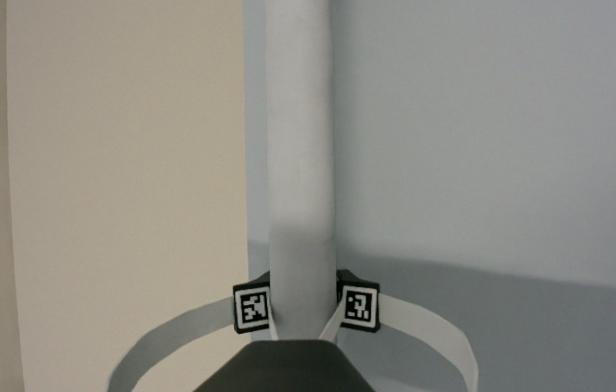

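Call:
move --r2 '{"base": {"translate_m": 0.03, "strafe_m": -0.115}, "joints": {"wrist_yaw_rad": -1.12}, "speeds": {"wrist_yaw_rad": 0.06}, "pace": "slow", "contact_limits": {"translate_m": 0.4}}' --blocking false --cameras '[]'

Call:
wait --seconds 2.5 --cameras '["r2_wrist_camera", "r2_head_camera", "r2_head_right_camera"]'

Scene clock: 2362.03 s.
earlier move: r2 done
move: r2 moving
r1: as last shown
r1.base_tilt: forward=-1.6 right=+1.3
r1.lidar_m: 1.17 3.32 1.44 0.77 0.73 0.77 1.04 1.38 1.43 1.96 2.02 1.67
r1.motor_effort: lift_m=+15(15) arm_m=-4(4) wheel_0=+2(2) wheel_1=+3(3) wheel_2=+0(0)
r1.servo_current: wrist_yaw_rad=65(65) wrist_pitch_rad=46(52) wrist_roll_rad=39(65) gripper_m=46(46)
r1.wrist_depth_mm: - - - - - 1576 1205 / - - - - - 1618 1205 / - - - - - 1756 1229 / - - - - - 1756 1205 / - - - - - 1808 1308 / - - - - - 213 1229 / - - - 145 1255 - 1255
r2.base_odometry: x=-3.570 y=+0.303 heading=-2.981
r2.turned_by_wheels: -0.001
r2.turned_by_imu: +0.000
r2.base_tilt: forward=-0.7 right=+0.1
r2.lidar_m: 2.22 2.39 3.55 5.30 3.32 2.58 1.46 0.56 0.37 0.31 0.30 0.84
r2.base_status: translate_m moving; strafe_m moving
r2.joint_positions: lift_m=+0.920 arm_m=+0.000 wrist_yaw_rad=-1.056 wrist_pitch_rad=+0.005 wrist_roll_rad=+0.001 gripper_m=-0.034
r2.joint_status: wrist_yaw_rad moving
r2.measured_speeds: translate_m=+0.013 strafe_m=-0.048 rotate_rad=+0.000 lift_m=+0.000 arm_m=+0.000 wrist_yaw_rad=-0.049 wrist_pitch_rad=+0.000 wrist_roll_rad=+0.000
r2.motor_effort: lift_m=+19(19) arm_m=-4(4) wheel_0=-1(8) wheel_1=-4(7) wheel_2=-6(7)
r2.servo_current: wrist_yaw_rad=124(156) wrist_pitch_rad=46(52) wrist_roll_rad=52(59) gripper_m=104(111)
r2.contact_limits: translate_m 0.4
r2.hand_pose: x=+0.2369 y=-0.2940 z=+1.0967 quat_wxyz=(+0.864, +0.002, +0.002, -0.504) (m; r2's base frame)
r2.wrist_depth_mm: - - 263 161 220 202 188 / - - 264 162 221 202 190 / - - 264 163 223 204 191 / - - 267 167 224 204 192 / - - 266 165 226 206 193 / - - 182 166 179 206 193 / - - - - 225 200 194
pictures: none
No camera images: "cameras" was empty.

Scene clock: 2363.97 s.
earlier move: r2 done
r1.base_odometry: x=-0.413 y=+0.318 heading=+1.693
r1.turned_by_wheels: +0.000
r1.turned_by_imu: +0.000
r1.base_tilt: forward=-1.6 right=+1.3
r1.lidar_m: 1.18 3.32 1.31 0.77 0.72 0.76 1.03 1.37 1.44 1.97 2.01 1.65
r1.base_status: not commanded
r1.joint_positions: lift_m=+0.684 arm_m=+0.000 wrist_yaw_rad=-0.498 wrist_pitch_rad=+0.003 wrist_roll_rad=+1.569 gripper_m=+0.120
r1.joint_status: not commanded
r1.measured_speeds: all 0
r1.motor_effort: lift_m=+15(15) arm_m=-3(4) wheel_0=+2(3) wheel_1=+3(3) wheel_2=+0(0)
r1.servo_current: wrist_yaw_rad=39(65) wrist_pitch_rad=46(59) wrist_roll_rad=46(72) gripper_m=39(52)
r1.hand_pose: x=+0.3825 y=-0.2146 z=+0.8615 quat_wxyz=(+0.686, +0.685, -0.173, -0.176) (m; r1's base frame)
r1.wrist_depth_mm: - - - - - 1576 1182 / - - - - - 1618 1205 / - - - - - 1808 1255 / - - - - - 1756 1160 / - - - - - 1808 1336 / - - - - - 213 1255 / - - - 145 1255 - 1255
r2.base_odometry: x=-3.613 y=+0.400 heading=-2.981
r2.turned_by_wheels: +0.000
r2.turned_by_imu: +0.001
r2.base_tilt: forward=-0.6 right=+0.1
r2.lidar_m: 2.19 2.39 3.47 5.40 3.34 2.60 1.22 0.47 0.31 0.29 0.30 0.64
r2.base_status: done
r2.joint_positions: lift_m=+0.920 arm_m=+0.000 wrist_yaw_rad=-1.103 wrist_pitch_rad=+0.005 wrist_roll_rad=+0.001 gripper_m=-0.034
r2.joint_status: all done
r2.measured_speeds: all 0
r2.motor_effort: lift_m=+19(19) arm_m=-4(5) wheel_0=-5(11) wheel_1=-1(8) wheel_2=-3(7)
r2.servo_current: wrist_yaw_rad=91(176) wrist_pitch_rad=39(52) wrist_roll_rad=52(59) gripper_m=104(111)
r2.contact_limits: translate_m 0.4
r2.hand_pose: x=+0.2228 y=-0.2968 z=+1.0967 quat_wxyz=(+0.852, +0.002, +0.002, -0.524) (m; r2's base frame)
r2.wrist_depth_mm: - - 455 161 218 198 - / - - 455 162 220 197 183 / - - 459 163 220 199 184 / - - 466 167 222 200 186 / - - 452 165 224 201 186 / - - 183 166 179 199 187 / - - - - 223 193 189
wait: 1.93 of 2.5 s (r2 has come to rest)
pictures: r2_head_camera, r2_head_right_camera, r2_wrist_camera
Images, in order (width x height): r2_head_camera 420x560, r2_head_right_camera 420x672, r2_wrist_camera 616x392.

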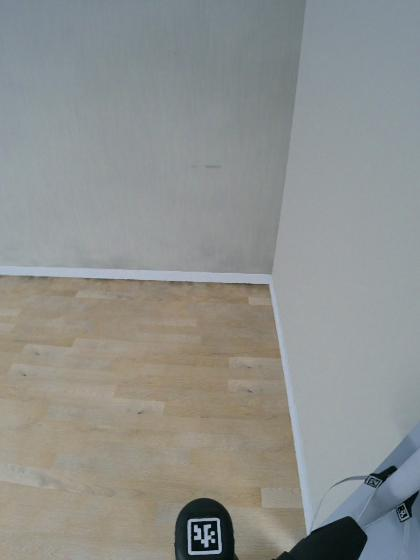

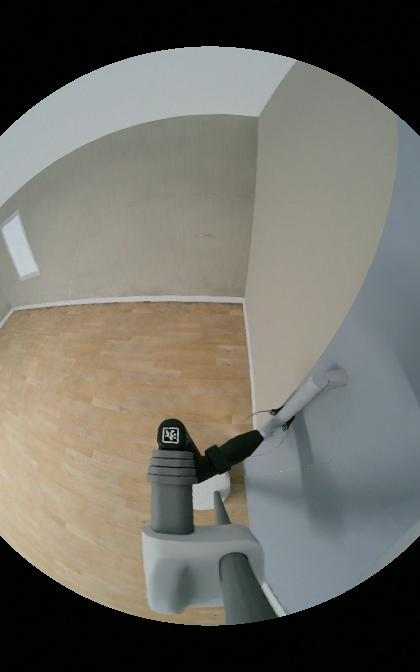

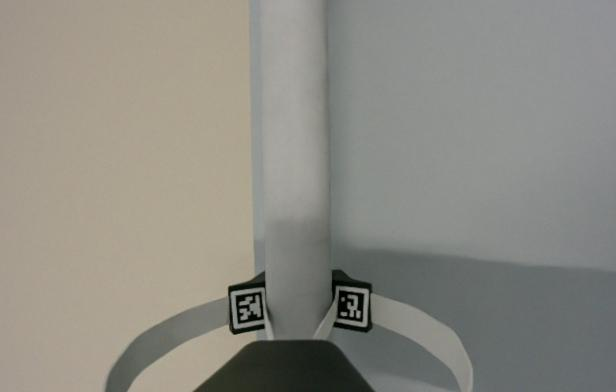

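Call:
move --r2 '{"base": {"translate_m": 0.014, "strafe_m": 0.004}, "pace": "slow", "contact_limits": {"translate_m": 0.4}}' --blocking false --cameras '[]'

Call:
wait --seconds 1 --cameras '[]'

Call:
move --r2 '{"base": {"rotate_rad": -0.12}, "joints": {"wrist_yaw_rad": -0.985}, "speeds": {"wrist_yaw_rad": 0.8}, "pace": "slow", "contact_limits": {"rotate_rad": 0.5}}' --blocking false --cameras '[]'

Call:
wait --seconds 1 --cameras '["r2_wrist_camera"]'

Scene clock: 2390.80 s.
move: r2 moving
r1: as last shown
r1.lidar_m: 1.18 3.31 1.31 0.78 0.74 0.79 1.05 1.37 1.41 1.95 2.02 1.66
r1.motor_effort: lift_m=+15(15) arm_m=-3(4) wheel_0=+2(2) wheel_1=+3(3) wheel_2=+0(0)
r1.servo_current: wrist_yaw_rad=52(72) wrist_pitch_rad=46(52) wrist_roll_rad=26(72) gripper_m=39(46)
r1.wrist_depth_mm: - - - - - 1576 1205 / - - - - - 1661 1205 / - - - - - 1756 1205 / - - - - - 1756 1160 / - - - - - 1863 1336 / - - - - - 213 1255 / - - - 145 1255 - 1255
r2.base_odometry: x=-3.623 y=+0.395 heading=-2.981
r2.turned_by_wheels: -0.001
r2.turned_by_imu: +0.000
r2.base_tilt: forward=-0.7 right=+0.1
r2.lidar_m: 2.17 2.36 3.44 5.39 3.35 2.63 1.20 0.48 0.32 0.29 0.29 0.66
r2.base_status: translate_m moving; strafe_m moving
r2.joint_positions: lift_m=+0.920 arm_m=+0.000 wrist_yaw_rad=-1.112 wrist_pitch_rad=+0.005 wrist_roll_rad=+0.001 gripper_m=-0.034
r2.joint_status: not commanded
r2.measured_speeds: translate_m=+0.026 strafe_m=+0.007 rotate_rad=+0.000 lift_m=+0.000 arm_m=+0.000 wrist_yaw_rad=-0.046 wrist_pitch_rad=+0.000 wrist_roll_rad=+0.000
r2.motor_effort: lift_m=+19(19) arm_m=-4(4) wheel_0=-9(9) wheel_1=+8(12) wheel_2=-6(9)
r2.servo_current: wrist_yaw_rad=52(98) wrist_pitch_rad=46(46) wrist_roll_rad=39(52) gripper_m=98(104)
r2.contact_limits: translate_m 0.4
r2.hand_pose: x=+0.2202 y=-0.2973 z=+1.0967 quat_wxyz=(+0.849, +0.002, +0.002, -0.528) (m; r2's base frame)
r2.wrist_depth_mm: - - 445 161 220 199 186 / - - 449 163 221 200 187 / - - 459 164 223 202 188 / - - 459 164 224 203 189 / - - 459 167 226 204 - / - - 181 166 180 204 191 / - - - - 224 200 191
pictures: none
No camera images: "cameras" was empty.

Scene clock: 2391.33 s.
earlier move: r2 done
r1.base_odometry: x=-0.413 y=+0.318 heading=+1.693
r1.turned_by_wheels: +0.000
r1.turned_by_imu: +0.000
r1.base_tilt: forward=-1.6 right=+1.3
r1.lidar_m: 1.20 3.32 1.33 0.79 0.73 0.78 1.01 1.37 1.42 1.93 2.03 1.62
r1.base_status: not commanded
r1.joint_positions: lift_m=+0.684 arm_m=+0.000 wrist_yaw_rad=-0.498 wrist_pitch_rad=+0.003 wrist_roll_rad=+1.569 gripper_m=+0.120
r1.joint_status: not commanded
r1.measured_speeds: all 0
r1.motor_effort: lift_m=+15(15) arm_m=-4(4) wheel_0=+2(2) wheel_1=+3(3) wheel_2=+0(0)
r1.servo_current: wrist_yaw_rad=39(72) wrist_pitch_rad=39(52) wrist_roll_rad=52(72) gripper_m=39(46)
r1.hand_pose: x=+0.3825 y=-0.2146 z=+0.8615 quat_wxyz=(+0.686, +0.685, -0.173, -0.176) (m; r1's base frame)
r1.wrist_depth_mm: - - - - - 1618 1182 / - - - - - 1576 1205 / - - - - - 1708 1229 / - - - - - 1756 1182 / - - - - - 1756 1336 / - - - - - 212 1229 / - - - 145 1255 - 1281
r2.base_odometry: x=-3.626 y=+0.394 heading=-2.982
r2.turned_by_wheels: +0.000
r2.turned_by_imu: +0.000
r2.base_tilt: forward=-0.7 right=+0.1
r2.lidar_m: 2.17 2.35 3.43 5.40 3.33 2.64 1.19 0.49 0.32 0.30 0.30 0.65
r2.base_status: done
r2.joint_positions: lift_m=+0.920 arm_m=+0.000 wrist_yaw_rad=-1.117 wrist_pitch_rad=+0.005 wrist_roll_rad=+0.001 gripper_m=-0.034
r2.joint_status: not commanded
r2.measured_speeds: all 0
r2.motor_effort: lift_m=+19(19) arm_m=-4(4) wheel_0=-9(12) wheel_1=+8(12) wheel_2=-10(10)
r2.servo_current: wrist_yaw_rad=52(98) wrist_pitch_rad=52(52) wrist_roll_rad=46(52) gripper_m=98(104)
r2.contact_limits: translate_m 0.4
r2.hand_pose: x=+0.2188 y=-0.2975 z=+1.0967 quat_wxyz=(+0.848, +0.002, +0.002, -0.530) (m; r2's base frame)
r2.wrist_depth_mm: - - 449 162 220 200 187 / - - 452 161 222 200 188 / - - 452 165 224 202 189 / - - 455 163 226 204 190 / - - 459 167 226 205 - / - - 181 166 180 204 191 / - - - - 226 198 191
wait: 0.53 of 1 s (r2 has come to rest)
pictures: none
No camera images: "cameras" was empty.

Scene clock: 2391.83 s.
move: r2 moving
r1: as last shown
r1.lidar_m: 1.21 3.28 1.30 0.80 0.71 0.76 1.03 1.37 1.41 1.95 2.01 1.64
r1.motor_effort: lift_m=+15(15) arm_m=-3(4) wheel_0=+2(2) wheel_1=+3(3) wheel_2=+0(0)
r1.servo_current: wrist_yaw_rad=39(72) wrist_pitch_rad=39(46) wrist_roll_rad=52(65) gripper_m=39(46)
r1.wrist_depth_mm: - - - - - 1576 1205 / - - - - - 1618 1229 / - - - - - 1756 1229 / - - - - - 1808 1182 / - - - - - 1756 1336 / - - - - - 213 1255 / - - - 145 1255 - 1229
r2.base_odometry: x=-3.626 y=+0.394 heading=-3.083
r2.turned_by_wheels: -0.101
r2.turned_by_imu: -0.098
r2.base_tilt: forward=-0.7 right=+0.1
r2.lidar_m: 1.58 2.28 3.07 5.40 3.70 2.70 1.67 0.55 0.35 0.32 0.30 0.60
r2.base_status: rotate_rad moving
r2.joint_positions: lift_m=+0.920 arm_m=+0.000 wrist_yaw_rad=-0.998 wrist_pitch_rad=+0.005 wrist_roll_rad=+0.001 gripper_m=-0.034
r2.joint_status: wrist_yaw_rad moving
r2.measured_speeds: translate_m=+0.002 strafe_m=-0.001 rotate_rad=-0.207 lift_m=+0.000 arm_m=+0.000 wrist_yaw_rad=+0.101 wrist_pitch_rad=+0.000 wrist_roll_rad=+0.000
r2.motor_effort: lift_m=+19(19) arm_m=-4(5) wheel_0=-3(13) wheel_1=+6(9) wheel_2=+1(8)
r2.servo_current: wrist_yaw_rad=111(293) wrist_pitch_rad=39(46) wrist_roll_rad=59(59) gripper_m=98(104)
r2.contact_limits: rotate_rad 0.5
r2.hand_pose: x=+0.2538 y=-0.2897 z=+1.0967 quat_wxyz=(+0.878, +0.002, +0.002, -0.478) (m; r2's base frame)
r2.wrist_depth_mm: - - 442 162 220 197 - / - - 442 160 222 198 185 / - - 452 163 221 201 186 / - - 455 163 224 201 186 / - - 449 165 225 203 185 / - - 182 165 180 200 189 / - - 455 - 224 196 190
pictures: none
No camera images: "cameras" was empty.

Scene clock: 2392.33 s.
earlier move: r2 done
r1.base_odometry: x=-0.413 y=+0.318 heading=+1.693
r1.turned_by_wheels: +0.000
r1.turned_by_imu: +0.000
r1.base_tilt: forward=-1.6 right=+1.3
r1.lidar_m: 1.20 3.30 1.31 0.78 0.73 0.76 1.03 1.36 1.43 1.94 2.03 1.67
r1.base_status: not commanded
r1.joint_positions: lift_m=+0.684 arm_m=+0.000 wrist_yaw_rad=-0.498 wrist_pitch_rad=+0.003 wrist_roll_rad=+1.569 gripper_m=+0.120
r1.joint_status: not commanded
r1.measured_speeds: all 0
r1.motor_effort: lift_m=+15(15) arm_m=-4(4) wheel_0=+2(2) wheel_1=+3(3) wheel_2=+0(0)
r1.servo_current: wrist_yaw_rad=52(72) wrist_pitch_rad=46(46) wrist_roll_rad=39(65) gripper_m=46(46)
r1.hand_pose: x=+0.3825 y=-0.2146 z=+0.8615 quat_wxyz=(+0.686, +0.685, -0.173, -0.176) (m; r1's base frame)
r1.wrist_depth_mm: - - - - - 1576 1205 / - - - - - 1576 1229 / - - - - - 1756 1205 / - - - - - 1808 1205 / - - - - - 1808 1281 / - - - - - 213 1255 / - - - 145 1281 - 1255
r2.base_odometry: x=-3.626 y=+0.394 heading=-3.101
r2.turned_by_wheels: -0.019
r2.turned_by_imu: -0.018
r2.base_tilt: forward=-0.7 right=+0.1
r2.lidar_m: 1.48 2.24 3.04 5.40 3.77 2.68 1.81 0.54 0.36 0.30 0.31 0.48
r2.base_status: done
r2.joint_positions: lift_m=+0.920 arm_m=+0.000 wrist_yaw_rad=-0.987 wrist_pitch_rad=+0.005 wrist_roll_rad=+0.001 gripper_m=-0.034
r2.joint_status: all done
r2.measured_speeds: all 0
r2.motor_effort: lift_m=+19(19) arm_m=-4(5) wheel_0=-6(13) wheel_1=+5(9) wheel_2=+4(8)
r2.servo_current: wrist_yaw_rad=52(293) wrist_pitch_rad=46(52) wrist_roll_rad=52(65) gripper_m=104(111)
r2.contact_limits: rotate_rad 0.5
r2.hand_pose: x=+0.2569 y=-0.2888 z=+1.0967 quat_wxyz=(+0.881, +0.002, +0.002, -0.474) (m; r2's base frame)
r2.wrist_depth_mm: - - 436 162 220 198 - / - - 439 161 221 199 184 / - - 442 164 224 201 186 / - - 442 163 224 202 187 / - - 449 166 226 202 185 / - - 183 166 181 200 189 / - - - - 224 195 189
wait: 0.50 of 1 s (r2 has come to rest)
pictures: r2_wrist_camera
Images, in order (width x height): r2_wrist_camera 616x392.

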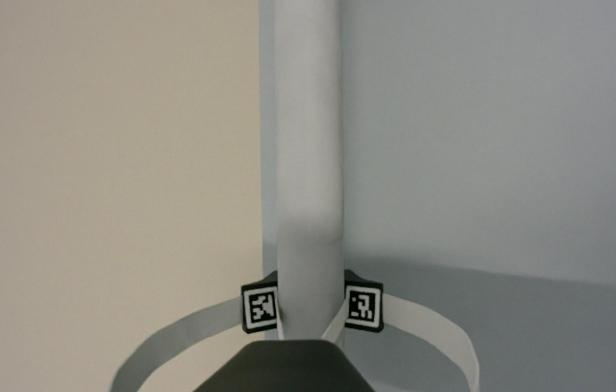

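Call:
move --r2 '{"base": {"rotate_rad": -0.13}, "joints": {"wrist_yaw_rad": -0.86}, "speeds": {"wrist_yaw_rad": 0.8}, "pace": "slow", "contact_limits": {"rotate_rad": 0.5}}' --blocking false --cameras '[]'

Call:
wait --seconds 1 --cameras '["r2_wrist_camera"]'

Call:
move --r2 '{"base": {"rotate_rad": -0.13}, "joints": {"wrist_yaw_rad": -0.73}, "speeds": {"wrist_yaw_rad": 0.8}, "pace": "slow", "contact_limits": {"rotate_rad": 0.5}}' --blocking false --cameras '[]'

Call:
wait --seconds 1 --cameras '["r2_wrist_camera"]'

Scene clock: 2399.63 s.
move: r2 moving
r1: as last shown
r1.lidar_m: 1.18 3.31 1.33 0.78 0.73 0.79 1.04 1.36 1.42 1.91 2.02 1.65
r1.motor_effort: lift_m=+15(15) arm_m=-3(4) wheel_0=+2(2) wheel_1=+3(3) wheel_2=+0(0)
r1.servo_current: wrist_yaw_rad=46(65) wrist_pitch_rad=46(52) wrist_roll_rad=39(65) gripper_m=39(52)
r1.wrist_depth_mm: - - - - - 1576 1182 / - - - - - 1618 1205 / - - - - - 1756 1229 / - - - - - 1808 1182 / - - - - - 1756 1308 / - - - - - 213 1255 / - - - 145 1229 - 1255
r2.base_odometry: x=-3.626 y=+0.394 heading=+3.076
r2.turned_by_wheels: -0.106
r2.turned_by_imu: -0.103
r2.base_tilt: forward=-0.7 right=+0.2
r2.lidar_m: 1.14 2.23 2.75 5.39 4.25 2.81 2.56 0.67 0.40 0.34 0.35 0.31
r2.base_status: rotate_rad moving
r2.joint_positions: lift_m=+0.920 arm_m=+0.000 wrist_yaw_rad=-0.867 wrist_pitch_rad=+0.005 wrist_roll_rad=+0.001 gripper_m=-0.034
r2.joint_status: wrist_yaw_rad moving
r2.measured_speeds: translate_m=+0.000 strafe_m=-0.002 rotate_rad=-0.231 lift_m=+0.000 arm_m=+0.000 wrist_yaw_rad=+0.127 wrist_pitch_rad=+0.000 wrist_roll_rad=+0.000
r2.motor_effort: lift_m=+19(19) arm_m=-4(4) wheel_0=-1(7) wheel_1=+4(9) wheel_2=+3(7)
r2.servo_current: wrist_yaw_rad=91(254) wrist_pitch_rad=39(52) wrist_roll_rad=46(59) gripper_m=91(104)
r2.contact_limits: rotate_rad 0.5
r2.hand_pose: x=+0.2909 y=-0.2764 z=+1.0967 quat_wxyz=(+0.908, +0.001, +0.002, -0.420) (m; r2's base frame)
r2.wrist_depth_mm: - - 418 160 218 195 - / - - 421 161 220 196 182 / - - 421 163 220 198 182 / - - 427 163 222 199 183 / - - 436 166 224 200 184 / - - 183 164 179 198 185 / - 136 439 - 224 195 185
pictures: none
No camera images: "cameras" was empty.

Scene clock: 2400.13 s.
earlier move: r2 done
r1.base_odometry: x=-0.413 y=+0.318 heading=+1.693
r1.turned_by_wheels: +0.000
r1.turned_by_imu: +0.000
r1.base_tilt: forward=-1.5 right=+1.3
r1.lidar_m: 1.20 3.32 1.28 0.76 0.72 0.76 1.05 1.37 1.43 1.94 2.01 1.65
r1.base_status: not commanded
r1.joint_positions: lift_m=+0.684 arm_m=+0.000 wrist_yaw_rad=-0.498 wrist_pitch_rad=+0.003 wrist_roll_rad=+1.569 gripper_m=+0.120
r1.joint_status: not commanded
r1.measured_speeds: all 0
r1.motor_effort: lift_m=+15(15) arm_m=-4(4) wheel_0=+2(2) wheel_1=+3(3) wheel_2=+0(0)
r1.servo_current: wrist_yaw_rad=39(65) wrist_pitch_rad=39(52) wrist_roll_rad=39(65) gripper_m=46(52)
r1.hand_pose: x=+0.3825 y=-0.2146 z=+0.8615 quat_wxyz=(+0.686, +0.685, -0.173, -0.176) (m; r1's base frame)
r1.wrist_depth_mm: - - - - - 1618 1182 / - - - - - 1576 1229 / - - - - - 1756 1229 / - - - - - 1756 1182 / - - - - - 1863 1336 / - - - - - 213 1229 / - - - 145 1281 - 1255
r2.base_odometry: x=-3.626 y=+0.395 heading=+3.053
r2.turned_by_wheels: -0.023
r2.turned_by_imu: -0.023
r2.base_tilt: forward=-0.6 right=+0.1
r2.lidar_m: 1.07 2.19 2.70 5.39 4.40 2.82 2.57 0.70 0.40 0.34 0.35 0.34
r2.base_status: done
r2.joint_positions: lift_m=+0.920 arm_m=+0.000 wrist_yaw_rad=-0.857 wrist_pitch_rad=+0.005 wrist_roll_rad=+0.001 gripper_m=-0.034
r2.joint_status: all done
r2.measured_speeds: all 0
r2.motor_effort: lift_m=+19(19) arm_m=-4(4) wheel_0=-6(7) wheel_1=+6(9) wheel_2=+8(8)
r2.servo_current: wrist_yaw_rad=33(254) wrist_pitch_rad=46(52) wrist_roll_rad=59(59) gripper_m=98(111)
r2.contact_limits: rotate_rad 0.5
r2.hand_pose: x=+0.2937 y=-0.2752 z=+1.0967 quat_wxyz=(+0.910, +0.001, +0.002, -0.415) (m; r2's base frame)
r2.wrist_depth_mm: - - 407 161 217 195 - / - 477 410 162 220 196 181 / - - 418 163 221 198 182 / - - 418 164 223 199 183 / - - 421 166 224 199 184 / - - 183 166 179 197 185 / - - 430 - 223 191 -
wait: 0.50 of 1 s (r2 has come to rest)
pictures: r2_wrist_camera
Images, in order (width x height): r2_wrist_camera 616x392.

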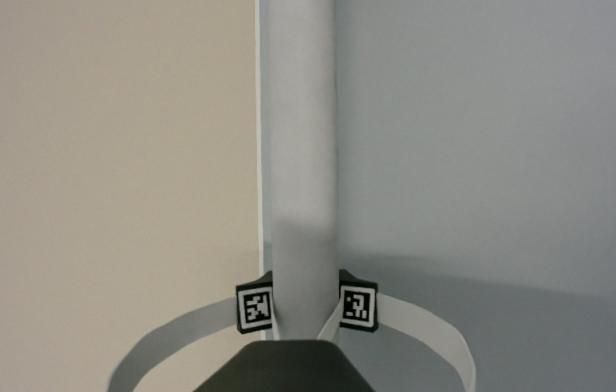

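Scene clock: 2400.63 s.
move: r2 moving
r1: as last shown
r1.base_tilt: forward=-1.6 right=+1.3
r1.lidar_m: 1.20 3.32 1.27 0.80 0.71 0.78 1.04 1.37 1.44 1.96 2.02 1.64
r1.servo_current: wrist_yaw_rad=52(65) wrist_pitch_rad=39(52) wrist_roll_rad=65(65) gripper_m=39(52)
r1.wrist_depth_mm: - - - - - 1618 1182 / - - - - - 1576 1229 / - - - - - 1808 1205 / - - - - - 1756 1205 / - - - - - 1756 1308 / - - - - - 213 1229 / - - - 145 1255 - 1255
r2.base_odometry: x=-3.626 y=+0.395 heading=+2.947
r2.turned_by_wheels: -0.106
r2.turned_by_imu: -0.103
r2.base_tilt: forward=-0.7 right=+0.1
r2.lidar_m: 0.84 2.14 2.53 4.38 5.13 2.99 2.58 0.82 0.44 0.35 0.34 0.34
r2.base_status: rotate_rad moving
r2.joint_positions: lift_m=+0.920 arm_m=+0.000 wrist_yaw_rad=-0.731 wrist_pitch_rad=+0.005 wrist_roll_rad=+0.001 gripper_m=-0.034
r2.joint_status: wrist_yaw_rad moving
r2.measured_speeds: translate_m=+0.000 strafe_m=+0.000 rotate_rad=-0.232 lift_m=+0.000 arm_m=+0.000 wrist_yaw_rad=+0.078 wrist_pitch_rad=+0.000 wrist_roll_rad=+0.000
r2.motor_effort: lift_m=+19(19) arm_m=-4(4) wheel_0=-2(7) wheel_1=+4(9) wheel_2=+6(11)
r2.servo_current: wrist_yaw_rad=59(156) wrist_pitch_rad=46(46) wrist_roll_rad=46(59) gripper_m=98(104)
r2.contact_limits: rotate_rad 0.5
r2.hand_pose: x=+0.3272 y=-0.2577 z=+1.0967 quat_wxyz=(+0.934, +0.001, +0.002, -0.358) (m; r2's base frame)
r2.wrist_depth_mm: - 469 397 160 217 191 176 / - 466 399 161 218 192 178 / - 469 404 163 220 195 179 / - 477 407 163 220 198 180 / - - 410 166 223 197 181 / - - 183 165 179 194 181 / - - 418 - 220 188 182
pictures: none
No camera images: "cameras" was empty.

Scene clock: 2401.13 s.
earlier move: r2 done
r1.base_odometry: x=-0.413 y=+0.318 heading=+1.693
r1.turned_by_wheels: +0.000
r1.turned_by_imu: +0.000
r1.base_tilt: forward=-1.6 right=+1.3
r1.lidar_m: 1.19 3.32 1.26 0.78 0.71 0.74 1.02 1.37 1.44 1.93 2.00 1.65
r1.base_status: not commanded
r1.joint_positions: lift_m=+0.684 arm_m=+0.000 wrist_yaw_rad=-0.498 wrist_pitch_rad=+0.003 wrist_roll_rad=+1.569 gripper_m=+0.120
r1.joint_status: not commanded
r1.measured_speeds: all 0
r1.motor_effort: lift_m=+15(15) arm_m=-3(4) wheel_0=+2(2) wheel_1=+3(3) wheel_2=+0(0)
r1.servo_current: wrist_yaw_rad=59(65) wrist_pitch_rad=39(52) wrist_roll_rad=59(65) gripper_m=46(52)
r1.hand_pose: x=+0.3825 y=-0.2146 z=+0.8615 quat_wxyz=(+0.686, +0.685, -0.173, -0.176) (m; r1's base frame)
r1.wrist_depth_mm: - - - - - 1576 1205 / - - - - - 1576 1229 / - - - - - 1756 1229 / - - - - - 1756 1205 / - - - - - 1808 1308 / - - - - - 213 1255 / - - - 145 1255 - 1255
r2.base_odometry: x=-3.626 y=+0.395 heading=+2.924
r2.turned_by_wheels: -0.023
r2.turned_by_imu: -0.022
r2.base_tilt: forward=-0.7 right=+0.1
r2.lidar_m: 0.82 2.18 2.49 4.21 5.36 3.04 2.57 0.83 0.44 0.35 0.35 0.35
r2.base_status: done
r2.joint_positions: lift_m=+0.920 arm_m=+0.000 wrist_yaw_rad=-0.721 wrist_pitch_rad=+0.005 wrist_roll_rad=+0.001 gripper_m=-0.034
r2.joint_status: all done
r2.measured_speeds: all 0
r2.motor_effort: lift_m=+19(19) arm_m=-4(4) wheel_0=-4(7) wheel_1=+5(9) wheel_2=+13(13)
r2.servo_current: wrist_yaw_rad=59(156) wrist_pitch_rad=46(52) wrist_roll_rad=46(59) gripper_m=98(111)
r2.contact_limits: rotate_rad 0.5
r2.hand_pose: x=+0.3298 y=-0.2560 z=+1.0967 quat_wxyz=(+0.936, +0.001, +0.002, -0.353) (m; r2's base frame)
r2.wrist_depth_mm: - 449 384 161 216 192 176 / - 452 387 163 218 193 178 / - 455 392 163 219 194 178 / - 459 394 167 220 198 179 / - 466 399 166 223 196 180 / - 455 185 167 179 194 181 / - - 415 - 221 191 181
wait: 0.50 of 1 s (r2 has come to rest)
pictures: r2_wrist_camera
Images, in order (width x height): r2_wrist_camera 616x392.

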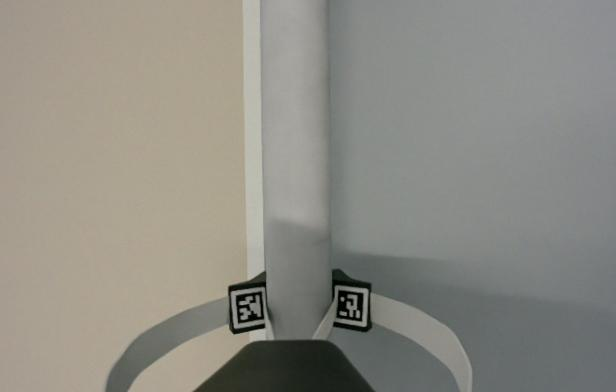

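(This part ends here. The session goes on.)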